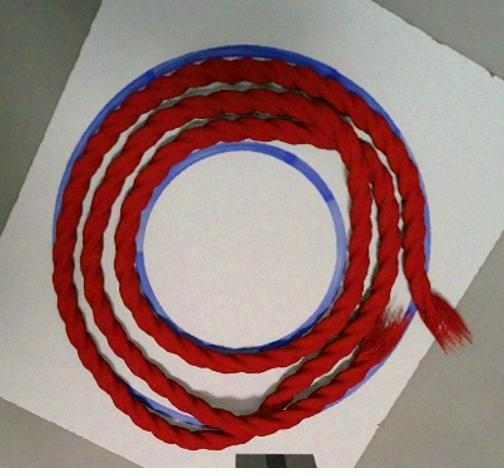

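>>> {"method": "move", "body": {
  "target": [
    [0,0,0,0,0,0,1,1,1,0.0450,-0.1683,-0.25,0,0,0.4167,-0.82,-0.8,-0.5],
    [0,0,0,0,0,0,1,1,1,0.0450,-0.1683,-0.3633,0,0,0.4167,-0.82,-0.8,-0.5],
    [0,0,0,0,0,0,1,1,1,0.0282,-0.1135,-0.3633,0,0,0.4167,-0.82,-0.8,-0.5],
    [0,0,0,0,0,0,1,1,1,0.0450,-0.1683,-0.3633,0,0,0.4167,-0.82,-0.8,-0.5],
    [0,0,0,0,0,0,1,1,1,-0.0057,-0.1768,-0.3633,0,0,0.3333,-0.82,-0.8,-0.5],
    [0,0,0,0,0,0,1,1,1,-0.0077,-0.1195,-0.3633,0,0,0.3333,-0.82,-0.8,-0.5],
    [0,0,0,0,0,0,1,1,1,-0.0057,-0.1768,-0.3633,0,0,0.3333,-0.82,-0.8,-0.5]
  ],
  "speed": [0.3,0.15,0.03,0.1,0.2,0.03,0.1],
  "blend": [0.02,0,0,0,0,0,0]
}}

>>> {"method": "move", "body": {
  "target": [
    [0,0,0,0,0,0,1,1,1,-0.0510,0.0048,0,0,0,-0.0833,-0.82,-0.8,-0.5],
    [0,0,0,0,0,0,1,1,1,-0.0382,0.0608,0,0,0,-0.0833,-0.82,-0.8,-0.5],
    [0,0,0,0,0,0,1,1,1,-0.0510,0.0048,0,0,0,-0.0833,-0.82,-0.8,-0.5],
    [0,0,0,0,0,0,1,1,1,-0.1052,0.0262,0,0,0,-0.1778,-0.82,-0.8,-0.5],
    [0,0,0,0,0,0,1,1,1,-0.0763,0.0760,0,0,0,-0.1778,-0.82,-0.8,-0.5],
    [0,0,0,0,0,0,1,1,1,-0.1052,0.0262,0,0,0,-0.1778,-0.82,-0.8,-0.5]
  ],
  "speed": [0.2,0.03,0.1,0.2,0.03,0.1]
}}

>>> {"method": "move", "body": {
  "target": [
    [0,0,0,0,0,0,1,1,1,0,0,0.1133,0,0,0,-0.82,-0.8,-0.5],
    [0,0,0,0,0,0,1,1,1,0.2765,0.0872,0.1133,0,0,-0.4722,-0.82,-0.8,-0.5],
    [0,0,0,0,0,0,1,1,1,0.2765,0.0872,0,0,0,-0.4722,-0.82,-0.8,-0.5],
    [0,0,0,0,0,0,1,1,1,0.2108,0.1178,0,0,0,-0.4722,-0.82,-0.8,-0.5],
    [0,0,0,0,0,0,1,1,1,0.2765,0.0872,0,0,0,-0.4722,-0.82,-0.8,-0.5]
  ],
  "speed": [0.2,0.3,0.15,0.03,0.1],
  "blend": [0.03,0.02,0,0,0]
}}

>>> {"method": "move", "body": {
  "target": [
    [0,0,0,0,0,0,1,1,1,0.0057,0.0508,0,0,0,0.0833,-0.82,-0.8,-0.5],
    [0,0,0,0,0,0,1,1,1,-0.0558,0.0617,0,0,0,0.0833,-0.82,-0.8,-0.5],
    [0,0,0,0,0,0,1,1,1,0.0057,0.0508,0,0,0,0.0833,-0.82,-0.8,-0.5],
    [0,0,0,0,0,0,1,1,1,0.0085,0.0865,0,0,0,0.1444,-0.82,-0.8,-0.5],
    [0,0,0,0,0,0,1,1,1,-0.0540,0.0853,0,0,0,0.1444,-0.82,-0.8,-0.5],
    [0,0,0,0,0,0,1,1,1,0.0085,0.0865,0,0,0,0.1444,-0.82,-0.8,-0.5]
  ],
  "speed": [0.2,0.03,0.1,0.2,0.03,0.1],
  "cameras": ["cam_right_wrist"]
}}

Scene clock: 1502.47 s.
left_arm: end_effector_position=(+0.3000, +0.7009, +0.4499) position_measured=3 object_status=3 end_effector_quat_wxyz=(-0.010, +0.982, +0.189, -0.008) | right_arm: end_effector_position=(+0.5681, -0.0974, +0.0320) position_measured=231 object_status=3 end_effector_quat_wxyz=(+0.001, -0.017, +1.000, +0.000)
Joint positions: left_arm=[3.045 -2.179 2.172 -1.543 -1.556 2.663] | right_arm=[3.703 -1.106 2.046 -2.512 -1.572 0.529]
Joint torques (N m): left_arm=[12.42 9.64 -55.98 -4.88 -0.77 0.59] | right_arm=[-16.6 -91.76 -25.67 -14.11 2.57 -2.43]
Hand target: left_arm +0.3000, +0.7009, +0.4499; -0.010, +0.982, +0.189, -0.008 | right_arm +0.5681, -0.0976, +0.0320; +0.001, -0.017, +1.000, +0.000
Off the commanded pose: left_arm 0.000 m, 0 deg | right_arm 0.000 m, 0 deg.
move: done

Scene clock: 1508.77 s.
left_arm: end_effector_position=(+0.3000, +0.7009, +0.4499) position_measured=3 object_status=3 end_effector_quat_wxyz=(-0.010, +0.982, +0.189, -0.008) | right_arm: end_effector_position=(+0.5050, -0.0818, +0.0320) position_measured=231 object_status=3 end_effector_quat_wxyz=(+0.000, +0.259, +0.966, +0.000)
Joint positions: left_arm=[3.045 -2.179 2.172 -1.543 -1.556 2.663] | right_arm=[3.771 -1.139 2.107 -2.538 -1.572 1.156]
Joint torques (N m): left_arm=[13.57 7.78 -55.25 -5.05 -0.23 0.23] | right_arm=[-16.81 -86.19 -24.51 -14.09 2.32 -1.95]
Hand target: left_arm +0.3000, +0.7009, +0.4499; -0.010, +0.982, +0.189, -0.008 | right_arm +0.5049, -0.0819, +0.0320; +0.000, +0.259, +0.966, +0.000
Off the commanded pose: left_arm 0.000 m, 0 deg | right_arm 0.000 m, 0 deg.
move: done

Scene clock: 1514.97 s.
left_arm: end_effector_position=(+0.3000, +0.7009, +0.4499) position_measured=3 object_status=3 end_effector_quat_wxyz=(-0.010, +0.982, +0.189, -0.008) | right_arm: end_effector_position=(+0.6707, -0.0295, +0.0320) position_measured=231 object_status=3 end_effector_quat_wxyz=(+0.000, +0.843, +0.537, +0.000)
Joint positions: left_arm=[3.045 -2.179 2.172 -1.543 -1.556 2.663] | right_arm=[3.706 -0.969 1.792 -2.392 -1.571 2.574]
Joint torques (N m): left_arm=[13.44 9.2 -54.89 -4.92 -0.24 0.53] | right_arm=[-18.12 -71.17 -46.49 -0.21 1.22 -2.39]
Hand target: left_arm +0.3000, +0.7009, +0.4499; -0.010, +0.982, +0.189, -0.008 | right_arm +0.6708, -0.0296, +0.0320; +0.000, +0.843, +0.537, +0.000
Off the commanded pose: left_arm 0.000 m, 0 deg | right_arm 0.000 m, 0 deg.
move: done

Scene clock: 1521.23 s.
left_arm: end_effector_position=(+0.3000, +0.7009, +0.4499) position_measured=3 object_status=3 end_effector_quat_wxyz=(-0.010, +0.982, +0.189, -0.008) | right_arm: end_effector_position=(+0.6758, +0.0223, +0.0320) position_measured=231 object_status=3 end_effector_quat_wxyz=(+0.000, +0.701, +0.713, +0.000)
Joint positions: left_arm=[3.045 -2.179 2.172 -1.543 -1.556 2.663] | right_arm=[3.752 -0.922 1.702 -2.35 -1.572 2.167]
Joint torques (N m): left_arm=[11.81 7.97 -54.34 -5.05 -0.19 0.3] | right_arm=[-17.83 -78.63 -48.83 -0.23 0.21 -2.22]
Hand target: left_arm +0.3000, +0.7009, +0.4499; -0.010, +0.982, +0.189, -0.008 | right_arm +0.6759, +0.0223, +0.0320; +0.000, +0.701, +0.713, +0.000
Off the commanded pose: left_arm 0.000 m, 0 deg | right_arm 0.000 m, 0 deg.
move: done
Images, in order (width x height): cam_right_wrist 896x504.

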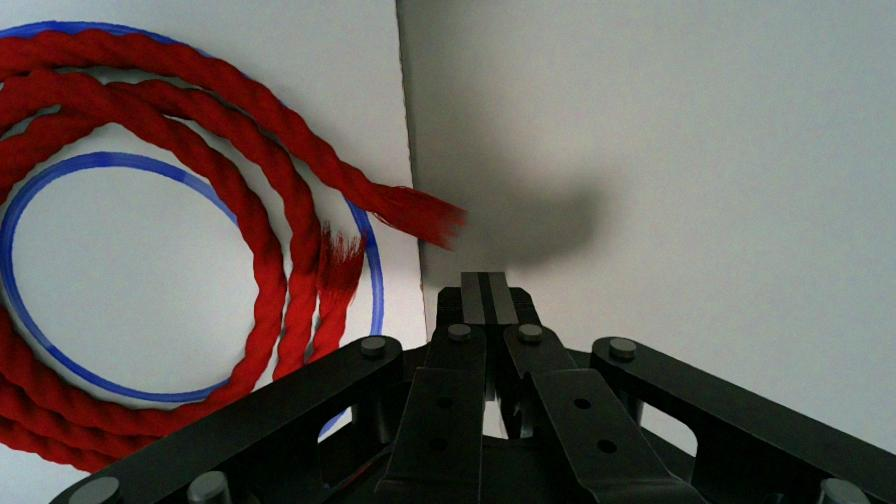

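>>> {"method": "move", "body": {
  "target": [
    [0,0,0,0,0,0,1,1,1,0.0280,0.0268,0,0,0,0.0389,-0.82,-0.8,-0.5],
    [0,0,0,0,0,0,1,1,1,0.0140,0.0697,0,0,0,0.1056,-0.82,-0.8,-0.5],
    [0,0,0,0,0,0,1,1,1,-0.0565,0.0440,0,0,0,0.1056,-0.82,-0.8,-0.5],
    [0,0,0,0,0,0,1,1,1,-0.0063,0.0622,0,0,0,0.1056,-0.82,-0.8,-0.5],
    [0,0,0,0,0,0,1,1,1,0.0033,0.0233,0,0,0,0.0389,-0.82,-0.8,-0.5],
    [0,0,0,0,0,0,1,1,1,-0.0495,0.0160,0,0,0,0.0389,-0.82,-0.8,-0.5],
    [0,0,0,0,0,0,1,1,1,0.0033,0.0233,0,0,0,0.0389,-0.82,-0.8,-0.5]
  ],
  "speed": [0.15,0.15,0.03,0.1,0.15,0.03,0.1],
  "blend": [0.005,0,0,0,0,0,0],
  "cameras": ["cam_right_wrist"]
}}

Scene clock: 1535.17 s.
left_arm: end_effector_position=(+0.3000, +0.7009, +0.4499) position_measured=3 object_status=3 end_effector_quat_wxyz=(-0.010, +0.982, +0.189, -0.008) | right_arm: end_effector_position=(+0.6778, +0.0363, +0.0320) position_measured=231 object_status=3 end_effector_quat_wxyz=(+0.000, +0.656, +0.755, +0.000)
Joint positions: left_arm=[3.045 -2.179 2.172 -1.543 -1.556 2.663] | right_arm=[3.764 -0.908 1.675 -2.337 -1.572 2.056]
Joint torques (N m): left_arm=[14.26 8.96 -55.33 -5.06 -0.25 0.71] | right_arm=[-16.82 -78.7 -48.25 -0.81 0.34 -2.05]
Hand target: left_arm +0.3000, +0.7009, +0.4499; -0.010, +0.982, +0.189, -0.008 | right_arm +0.6779, +0.0363, +0.0320; +0.000, +0.656, +0.755, +0.000
Off the commanded pose: left_arm 0.000 m, 0 deg | right_arm 0.000 m, 0 deg.
move: done
Images, in order (width x height): cam_right_wrist 896x504.

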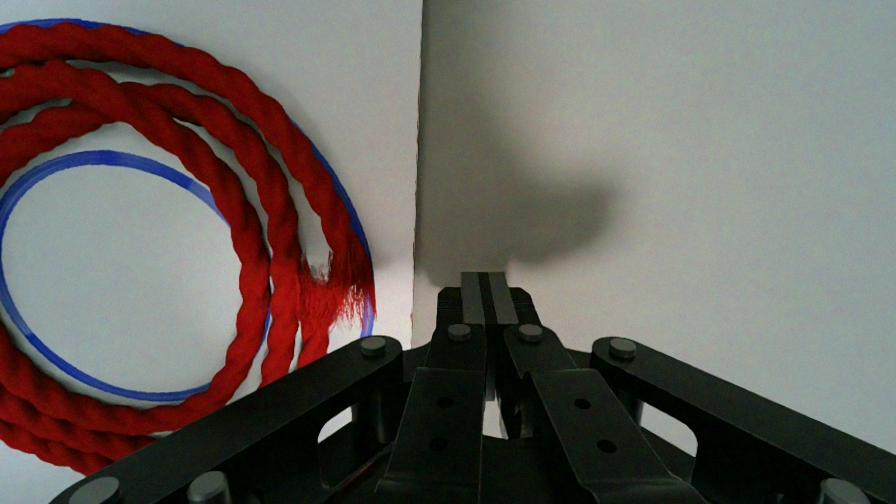

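>>> {"method": "move", "body": {
  "target": [
    [0,0,0,0,0,0,1,1,1,0,0,0.1133,0,0,0,-0.82,-0.8,-0.5],
    [0,0,0,0,0,0,1,1,1,-0.1883,-0.0495,0.3633,0,0,0.0111,-0.82,-0.8,-0.5]
  ],
  "speed": [0.2,0.3],
  "blend": [0.03,0],
  "cameras": ["cam_right_wrist", "cam_board"]
}}

>>> {"method": "zoom_image", "body": {
  "camera": "cam_right_wrist",
  "region": [330, 20, 590, 280]
}}

>>> {"method": "zoom_image", "body": {
  "camera": "cam_board",
  "region": [340, 180, 560, 380]
}}

Scene clock: 1538.07 s.
left_arm: end_effector_position=(+0.3000, +0.7009, +0.4499) position_measured=3 object_status=3 end_effector_quat_wxyz=(-0.010, +0.982, +0.189, -0.008) | right_arm: end_effector_position=(+0.5650, +0.0066, +0.2499) position_measured=231 object_status=3 end_effector_quat_wxyz=(+0.000, +0.643, +0.766, +0.000)
Joint positions: left_arm=[3.045 -2.179 2.172 -1.543 -1.556 2.663] | right_arm=[3.816 -1.253 1.761 -2.078 -1.572 2.073]
Joint torques (N m): left_arm=[13.13 9.02 -55.94 -4.7 0 0.62] | right_arm=[31.51 -94.2 -38.71 -0.29 1.28 1.54]
Hand target: left_arm +0.3000, +0.7009, +0.4499; -0.010, +0.982, +0.189, -0.008 | right_arm +0.5649, +0.0066, +0.2500; +0.000, +0.643, +0.766, +0.000
Off the commanded pose: left_arm 0.000 m, 0 deg | right_arm 0.000 m, 0 deg.
move: done
Images, in order (width x height): cam_board 896x504, cam_right_wrist 896x504.

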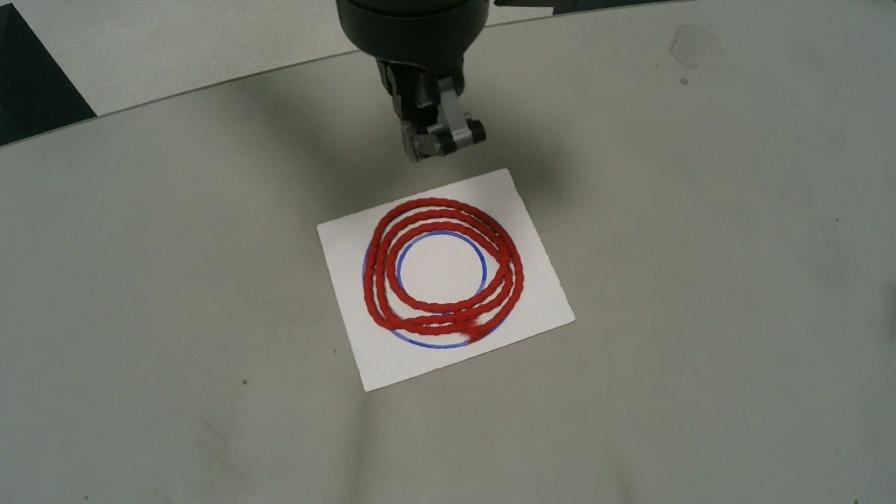

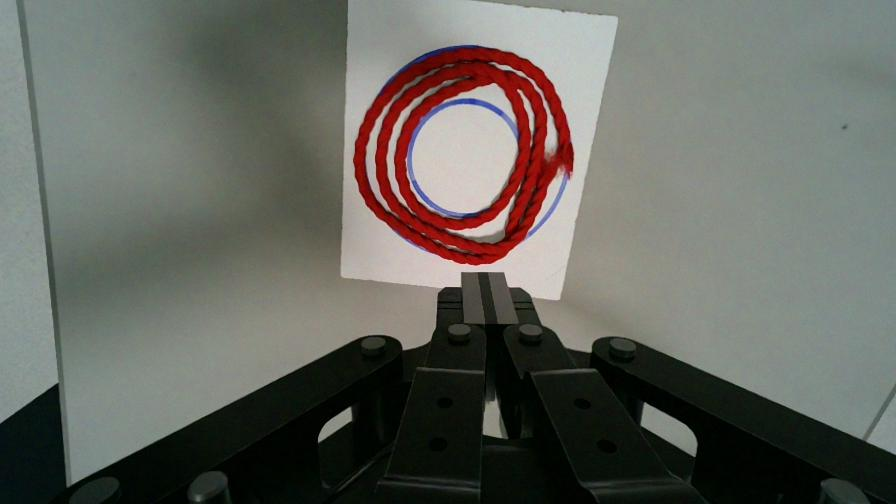

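Scaled by 1.938 from the camera's 896x504 image, which has a finer 1280x720 frame.

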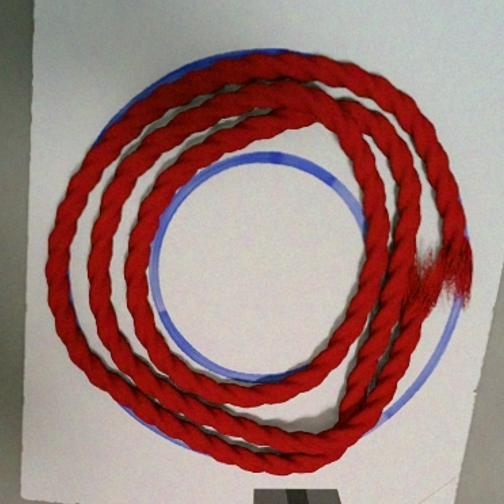

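Scaled by 2.291 from the camera's 896x504 image, which has a finer 1280x720 frame.

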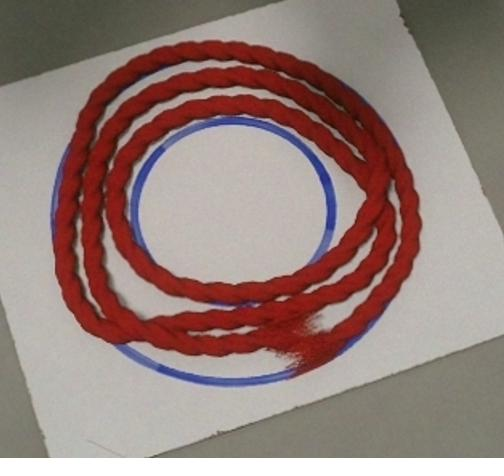

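>>> {"method": "move", "body": {
  "target": [
    [0,0,0,0,0,0,1,1,1,-0.0015,0.0228,-0.2833,0,0,0.0111,-0.82,-0.8,-0.5],
    [0,0,0,0,0,0,1,1,1,-0.0015,0.0228,-0.3633,0,0,0.0111,-0.82,-0.8,-0.5],
    [0,0,0,0,0,0,1,1,1,0.0633,0.0285,-0.3633,0,0,0.0111,-0.82,-0.8,-0.5],
    [0,0,0,0,0,0,1,1,1,0.0200,0.0228,-0.3633,0,0,0.0111,-0.82,-0.8,-0.5],
    [0,0,0,0,0,0,1,1,1,0.0200,0.0150,-0.3633,0,0,-0.1,-0.82,-0.8,-0.5],
    [0,0,0,0,0,0,1,1,1,0.0605,0.0062,-0.3633,0,0,-0.1,-0.82,-0.8,-0.5],
    [0,0,0,0,0,0,1,1,1,0.0100,0.0200,-0.3633,0,0,-0.1,-0.82,-0.8,-0.5]
  ],
  "speed": [0.3,0.12,0.035,0.1,0.2,0.03,0.1]
}}

Scene clock: 1549.53 s.
left_arm: end_effector_position=(+0.3000, +0.7009, +0.4499) position_measured=3 object_status=3 end_effector_quat_wxyz=(-0.010, +0.982, +0.189, -0.008) | right_arm: end_effector_position=(+0.5711, +0.0186, +0.0320) position_measured=231 object_status=3 end_effector_quat_wxyz=(+0.000, +0.755, +0.656, +0.000)
Joint positions: left_arm=[3.045 -2.179 2.172 -1.543 -1.556 2.663] | right_arm=[3.822 -1.005 1.86 -2.425 -1.571 2.394]
Joint torques (N m): left_arm=[11.93 6.62 -55.24 -4.31 -0.13 0.12] | right_arm=[31.68 -104.31 -28.39 -14.16 2.24 1.44]
Hand target: left_arm +0.3000, +0.7009, +0.4499; -0.010, +0.982, +0.189, -0.008 | right_arm +0.5709, +0.0186, +0.0320; +0.000, +0.755, +0.656, +0.000
Off the commanded pose: left_arm 0.000 m, 0 deg | right_arm 0.000 m, 0 deg.
move: done

>>> {"method": "move", "body": {
  "target": [
    [0,0,0,0,0,0,1,1,1,0,0,0.1133,0,0,0,-0.82,-0.8,-0.5],
    [0,0,0,0,0,0,1,1,1,0.0368,-0.1775,0.1133,0,0,0.6667,-0.82,-0.8,-0.5],
    [0,0,0,0,0,0,1,1,1,0.0368,-0.1775,0,0,0,0.6667,-0.82,-0.8,-0.5],
    [0,0,0,0,0,0,1,1,1,0.0242,-0.1300,0,0,0,0.6667,-0.82,-0.8,-0.5],
    [0,0,0,0,0,0,1,1,1,0.0368,-0.1775,0,0,0,0.6667,-0.82,-0.8,-0.5]
  ],
  "speed": [0.2,0.35,0.15,0.035,0.12],
  "blend": [0.03,0.02,0,0,0]
}}

>>> {"method": "move", "body": {
  "target": [
    [0,0,0,0,0,0,1,1,1,-0.0647,-0.0057,0,0,0,-0.1111,-0.82,-0.8,-0.5],
    [0,0,0,0,0,0,1,1,1,-0.0603,0.0433,0,0,0,-0.1111,-0.82,-0.8,-0.5],
    [0,0,0,0,0,0,1,1,1,-0.0647,-0.0057,0,0,0,-0.1111,-0.82,-0.8,-0.5],
    [0,0,0,0,0,0,1,1,1,-0.1272,0.0112,0,0,0,-0.2222,-0.82,-0.8,-0.5],
    [0,0,0,0,0,0,1,1,1,-0.1065,0.0557,0,0,0,-0.2222,-0.82,-0.8,-0.5],
    [0,0,0,0,0,0,1,1,1,-0.1272,0.0112,0,0,0,-0.2222,-0.82,-0.8,-0.5],
    [0,0,0,0,0,0,1,1,1,-0.1803,0.0483,0,0,0,-0.3333,-0.82,-0.8,-0.5],
    [0,0,0,0,0,0,1,1,1,-0.1455,0.0832,0,0,0,-0.3333,-0.82,-0.8,-0.5],
    [0,0,0,0,0,0,1,1,1,-0.1803,0.0483,0,0,0,-0.3333,-0.82,-0.8,-0.5]
  ],
  "speed": [0.25,0.035,0.12,0.25,0.035,0.12,0.25,0.035,0.12]
}}

>>> {"method": "move", "body": {
  "target": [
    [0,0,0,0,0,0,1,1,1,-0.0372,0.0532,0,0,0,-0.1111,-0.82,-0.8,-0.5],
    [0,0,0,0,0,0,1,1,1,0.0073,0.0738,0,0,0,-0.1111,-0.82,-0.8,-0.5],
    [0,0,0,0,0,0,1,1,1,-0.0372,0.0532,0,0,0,-0.1111,-0.82,-0.8,-0.5],
    [0,0,0,0,0,0,1,1,1,-0.0540,0.1157,0,0,0,-0.2222,-0.82,-0.8,-0.5],
    [0,0,0,0,0,0,1,1,1,-0.0050,0.1200,0,0,0,-0.2222,-0.82,-0.8,-0.5],
    [0,0,0,0,0,0,1,1,1,-0.0540,0.1157,0,0,0,-0.2222,-0.82,-0.8,-0.5],
    [0,0,0,0,0,0,1,1,1,-0.0483,0.1803,0,0,0,-0.3333,-0.82,-0.8,-0.5],
    [0,0,0,0,0,0,1,1,1,-0.0008,0.1677,0,0,0,-0.3333,-0.82,-0.8,-0.5],
    [0,0,0,0,0,0,1,1,1,-0.0483,0.1803,0,0,0,-0.3333,-0.82,-0.8,-0.5]
  ],
  "speed": [0.25,0.035,0.12,0.25,0.035,0.12,0.25,0.035,0.12]
}}

>>> {"method": "move", "body": {
  "target": [
    [0,0,0,0,0,0,1,1,1,0.0313,0.0640,0,0,0,-0.1222,-0.82,-0.8,-0.5],
    [0,0,0,0,0,0,1,1,1,0.0698,0.0348,0,0,0,-0.1222,-0.82,-0.8,-0.5],
    [0,0,0,0,0,0,1,1,1,0.0313,0.0640,0,0,0,-0.1222,-0.82,-0.8,-0.5],
    [0,0,0,0,0,0,1,1,1,0.0870,0.1133,0,0,0,-0.25,-0.82,-0.8,-0.5],
    [0,0,0,0,0,0,1,1,1,0.1112,0.0715,0,0,0,-0.25,-0.82,-0.8,-0.5],
    [0,0,0,0,0,0,1,1,1,0.0870,0.1133,0,0,0,-0.25,-0.82,-0.8,-0.5],
    [0,0,0,0,0,0,1,1,1,0.1575,0.1370,0,0,0,-0.3778,-0.82,-0.8,-0.5],
    [0,0,0,0,0,0,1,1,1,0.1635,0.0890,0,0,0,-0.3778,-0.82,-0.8,-0.5],
    [0,0,0,0,0,0,1,1,1,0.1575,0.1370,0,0,0,-0.3778,-0.82,-0.8,-0.5]
  ],
  "speed": [0.25,0.035,0.12,0.25,0.035,0.12,0.25,0.035,0.12]
}}

>>> {"method": "move", "body": {
  "target": [
    [0,0,0,0,0,0,1,1,1,0.0712,-0.0050,0,0,0,-0.1222,-0.82,-0.8,-0.5],
    [0,0,0,0,0,0,1,1,1,0.0587,-0.0517,0,0,0,-0.1222,-0.82,-0.8,-0.5],
    [0,0,0,0,0,0,1,1,1,0.0712,-0.0050,0,0,0,-0.1222,-0.82,-0.8,-0.5],
    [0,0,0,0,0,0,1,1,1,0.1352,-0.0363,0,0,0,-0.2444,-0.82,-0.8,-0.5],
    [0,0,0,0,0,0,1,1,1,0.1062,-0.0748,0,0,0,-0.2444,-0.82,-0.8,-0.5],
    [0,0,0,0,0,0,1,1,1,0.1352,-0.0363,0,0,0,-0.2444,-0.82,-0.8,-0.5],
    [0,0,0,0,0,0,1,1,1,0.1812,-0.0865,0,0,0,-0.3611,-0.82,-0.8,-0.5],
    [0,0,0,0,0,0,1,1,1,0.1402,-0.1120,0,0,0,-0.3611,-0.82,-0.8,-0.5],
    [0,0,0,0,0,0,1,1,1,0.1812,-0.0865,0,0,0,-0.3611,-0.82,-0.8,-0.5]
  ],
  "speed": [0.25,0.035,0.12,0.25,0.035,0.12,0.25,0.035,0.12]
}}

>>> {"method": "move", "body": {
  "target": [
    [0,0,0,0,0,0,1,1,1,0.0242,-0.0600,0,0,0,-0.1111,-0.82,-0.8,-0.5],
    [0,0,0,0,0,0,1,1,1,-0.0230,-0.0700,0,0,0,-0.1111,-0.82,-0.8,-0.5],
    [0,0,0,0,0,0,1,1,1,0.0242,-0.0600,0,0,0,-0.1111,-0.82,-0.8,-0.5],
    [0,0,0,0,0,0,1,1,1,0.0277,-0.1152,0,0,0,-0.2056,-0.82,-0.8,-0.5],
    [0,0,0,0,0,0,1,1,1,-0.0205,-0.1108,0,0,0,-0.2056,-0.82,-0.8,-0.5],
    [0,0,0,0,0,0,1,1,1,0.0277,-0.1152,0,0,0,-0.2056,-0.82,-0.8,-0.5]
  ],
  "speed": [0.25,0.035,0.12,0.25,0.035,0.12],
  "cameras": ["cam_right_wrist"]
}}

Scene clock: 1565.97 s.
left_arm: end_effector_position=(+0.3000, +0.7009, +0.4499) position_measured=3 object_status=3 end_effector_quat_wxyz=(-0.010, +0.982, +0.189, -0.008) | right_arm: end_effector_position=(+0.5930, -0.0877, +0.0320) position_measured=231 object_status=3 end_effector_quat_wxyz=(+0.001, -0.191, +0.982, +0.000)
Joint positions: left_arm=[3.045 -2.179 2.172 -1.543 -1.556 2.663] | right_arm=[3.696 -1.079 1.997 -2.49 -1.571 0.173]
Joint torques (N m): left_arm=[12.49 7.32 -55.63 -5.02 -0.4 0.27] | right_arm=[-17.1 -97.1 -25.64 -13.73 2.24 -2.11]
Hand target: left_arm +0.3000, +0.7009, +0.4499; -0.010, +0.982, +0.189, -0.008 | right_arm +0.5930, -0.0879, +0.0320; +0.001, -0.191, +0.982, +0.000
Off the commanded pose: left_arm 0.000 m, 0 deg | right_arm 0.000 m, 0 deg.
move: done

Scene clock: 1574.30 s.
left_arm: end_effector_position=(+0.3000, +0.7009, +0.4499) position_measured=3 object_status=3 end_effector_quat_wxyz=(-0.010, +0.982, +0.189, -0.008) | right_arm: end_effector_position=(+0.4849, -0.0589, +0.0320) position_measured=231 object_status=3 end_effector_quat_wxyz=(+0.000, +0.326, +0.945, +0.000)
Joint positions: left_arm=[3.045 -2.179 2.172 -1.543 -1.556 2.663] | right_arm=[3.814 -1.133 2.096 -2.533 -1.572 1.338]
Joint torques (N m): left_arm=[13.05 7.41 -55.4 -4.76 -0.01 0.38] | right_arm=[-17.23 -91.14 -23.83 -14.18 2.58 -1.06]
Hand target: left_arm +0.3000, +0.7009, +0.4499; -0.010, +0.982, +0.189, -0.008 | right_arm +0.4848, -0.0589, +0.0320; +0.000, +0.326, +0.945, +0.000
Off the commanded pose: left_arm 0.000 m, 0 deg | right_arm 0.000 m, 0 deg.
move: done

Scene clock: 1582.57 s.
left_arm: end_effector_position=(+0.3000, +0.7009, +0.4499) position_measured=3 object_status=3 end_effector_quat_wxyz=(-0.010, +0.982, +0.189, -0.008) | right_arm: end_effector_position=(+0.4560, +0.0492, +0.0320) position_measured=231 object_status=3 end_effector_quat_wxyz=(+0.000, +0.755, +0.656, +0.000)
Joint positions: left_arm=[3.045 -2.179 2.172 -1.543 -1.556 2.663] | right_arm=[3.948 -1.051 1.946 -2.464 -1.571 2.519]
Joint torques (N m): left_arm=[12.36 7.14 -54.71 -4.86 -0.13 0.24] | right_arm=[31.11 -98.91 -27.41 -14.15 1.43 1.59]
Hand target: left_arm +0.3000, +0.7009, +0.4499; -0.010, +0.982, +0.189, -0.008 | right_arm +0.4559, +0.0493, +0.0320; +0.000, +0.755, +0.656, +0.000
Off the commanded pose: left_arm 0.000 m, 0 deg | right_arm 0.000 m, 0 deg.
move: done

Scene clock: 1591.23 s.
left_arm: end_effector_position=(+0.3000, +0.7009, +0.4499) position_measured=3 object_status=3 end_effector_quat_wxyz=(-0.010, +0.982, +0.189, -0.008) | right_arm: end_effector_position=(+0.5504, +0.1313, +0.0320) position_measured=231 object_status=3 end_effector_quat_wxyz=(+0.000, +0.993, +0.122, -0.001)
Joint positions: left_arm=[3.045 -2.179 2.172 -1.543 -1.556 2.663] | right_arm=[3.935 -0.913 1.685 -2.342 -1.57 3.693]
Joint torques (N m): left_arm=[13.88 6.28 -55.01 -4.82 -0.22 0.45] | right_arm=[32.97 -76.93 -47.33 0.03 0.18 1.82]
Hand target: left_arm +0.3000, +0.7009, +0.4499; -0.010, +0.982, +0.189, -0.008 | right_arm +0.5504, +0.1315, +0.0320; +0.000, +0.993, +0.122, -0.001
Off the commanded pose: left_arm 0.000 m, 0 deg | right_arm 0.000 m, 0 deg.
move: done

Scene clock: 1599.80 s.
left_arm: end_effector_position=(+0.3000, +0.7009, +0.4499) position_measured=3 object_status=3 end_effector_quat_wxyz=(-0.010, +0.982, +0.189, -0.008) | right_arm: end_effector_position=(+0.6590, +0.0795, +0.0320) position_measured=231 object_status=3 end_effector_quat_wxyz=(+0.000, +0.903, -0.431, +0.000)
Joint positions: left_arm=[3.045 -2.179 2.172 -1.543 -1.556 2.663] | right_arm=[3.813 -0.885 1.63 -2.317 -1.57 4.705]
Joint torques (N m): left_arm=[10.95 8.35 -54.45 -5.17 -0.3 -0.01] | right_arm=[-17.22 -79.72 -48.84 -0.37 2.18 -1.08]
Hand target: left_arm +0.3000, +0.7009, +0.4499; -0.010, +0.982, +0.189, -0.008 | right_arm +0.6591, +0.0796, +0.0320; +0.000, +0.903, -0.431, +0.000
Off the commanded pose: left_arm 0.000 m, 0 deg | right_arm 0.000 m, 0 deg.
move: done

Scene clock: 1605.27 s.
left_arm: end_effector_position=(+0.3000, +0.7009, +0.4499) position_measured=3 object_status=3 end_effector_quat_wxyz=(-0.010, +0.982, +0.189, -0.008) | right_arm: end_effector_position=(+0.6756, +0.0105, +0.0320) position_measured=231 object_status=3 end_effector_quat_wxyz=(+0.000, +0.719, -0.695, +0.000)
Joint positions: left_arm=[3.045 -2.179 2.172 -1.543 -1.556 2.663] | right_arm=[3.741 -0.933 1.722 -2.361 -1.57 5.279]
Joint torques (N m): left_arm=[9.74 6.5 -55.29 -4.88 -0.64 0.08] | right_arm=[-14.63 -76.4 -47.21 -0.11 1.14 -1.89]
Hand target: left_arm +0.3000, +0.7009, +0.4499; -0.010, +0.982, +0.189, -0.008 | right_arm +0.6757, +0.0104, +0.0320; +0.000, +0.719, -0.695, +0.000
Off the commanded pose: left_arm 0.000 m, 0 deg | right_arm 0.000 m, 0 deg.
move: done
Images, in order (width x height): cam_right_wrist 896x504.

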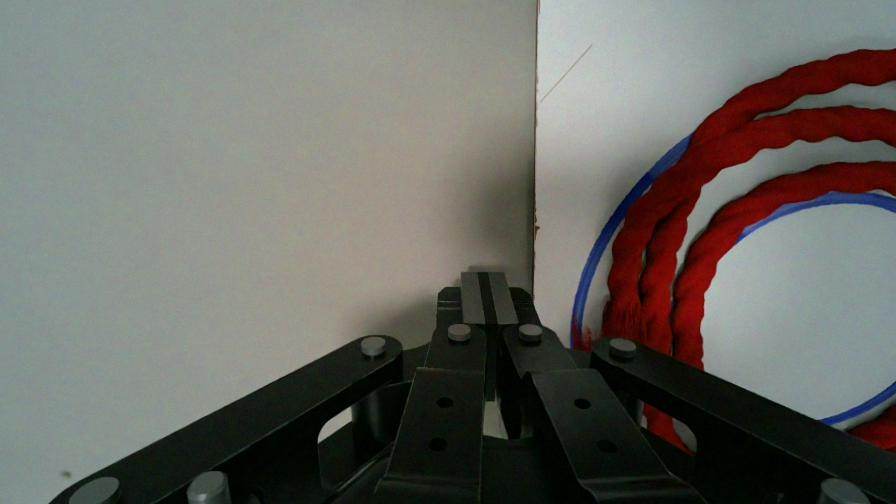

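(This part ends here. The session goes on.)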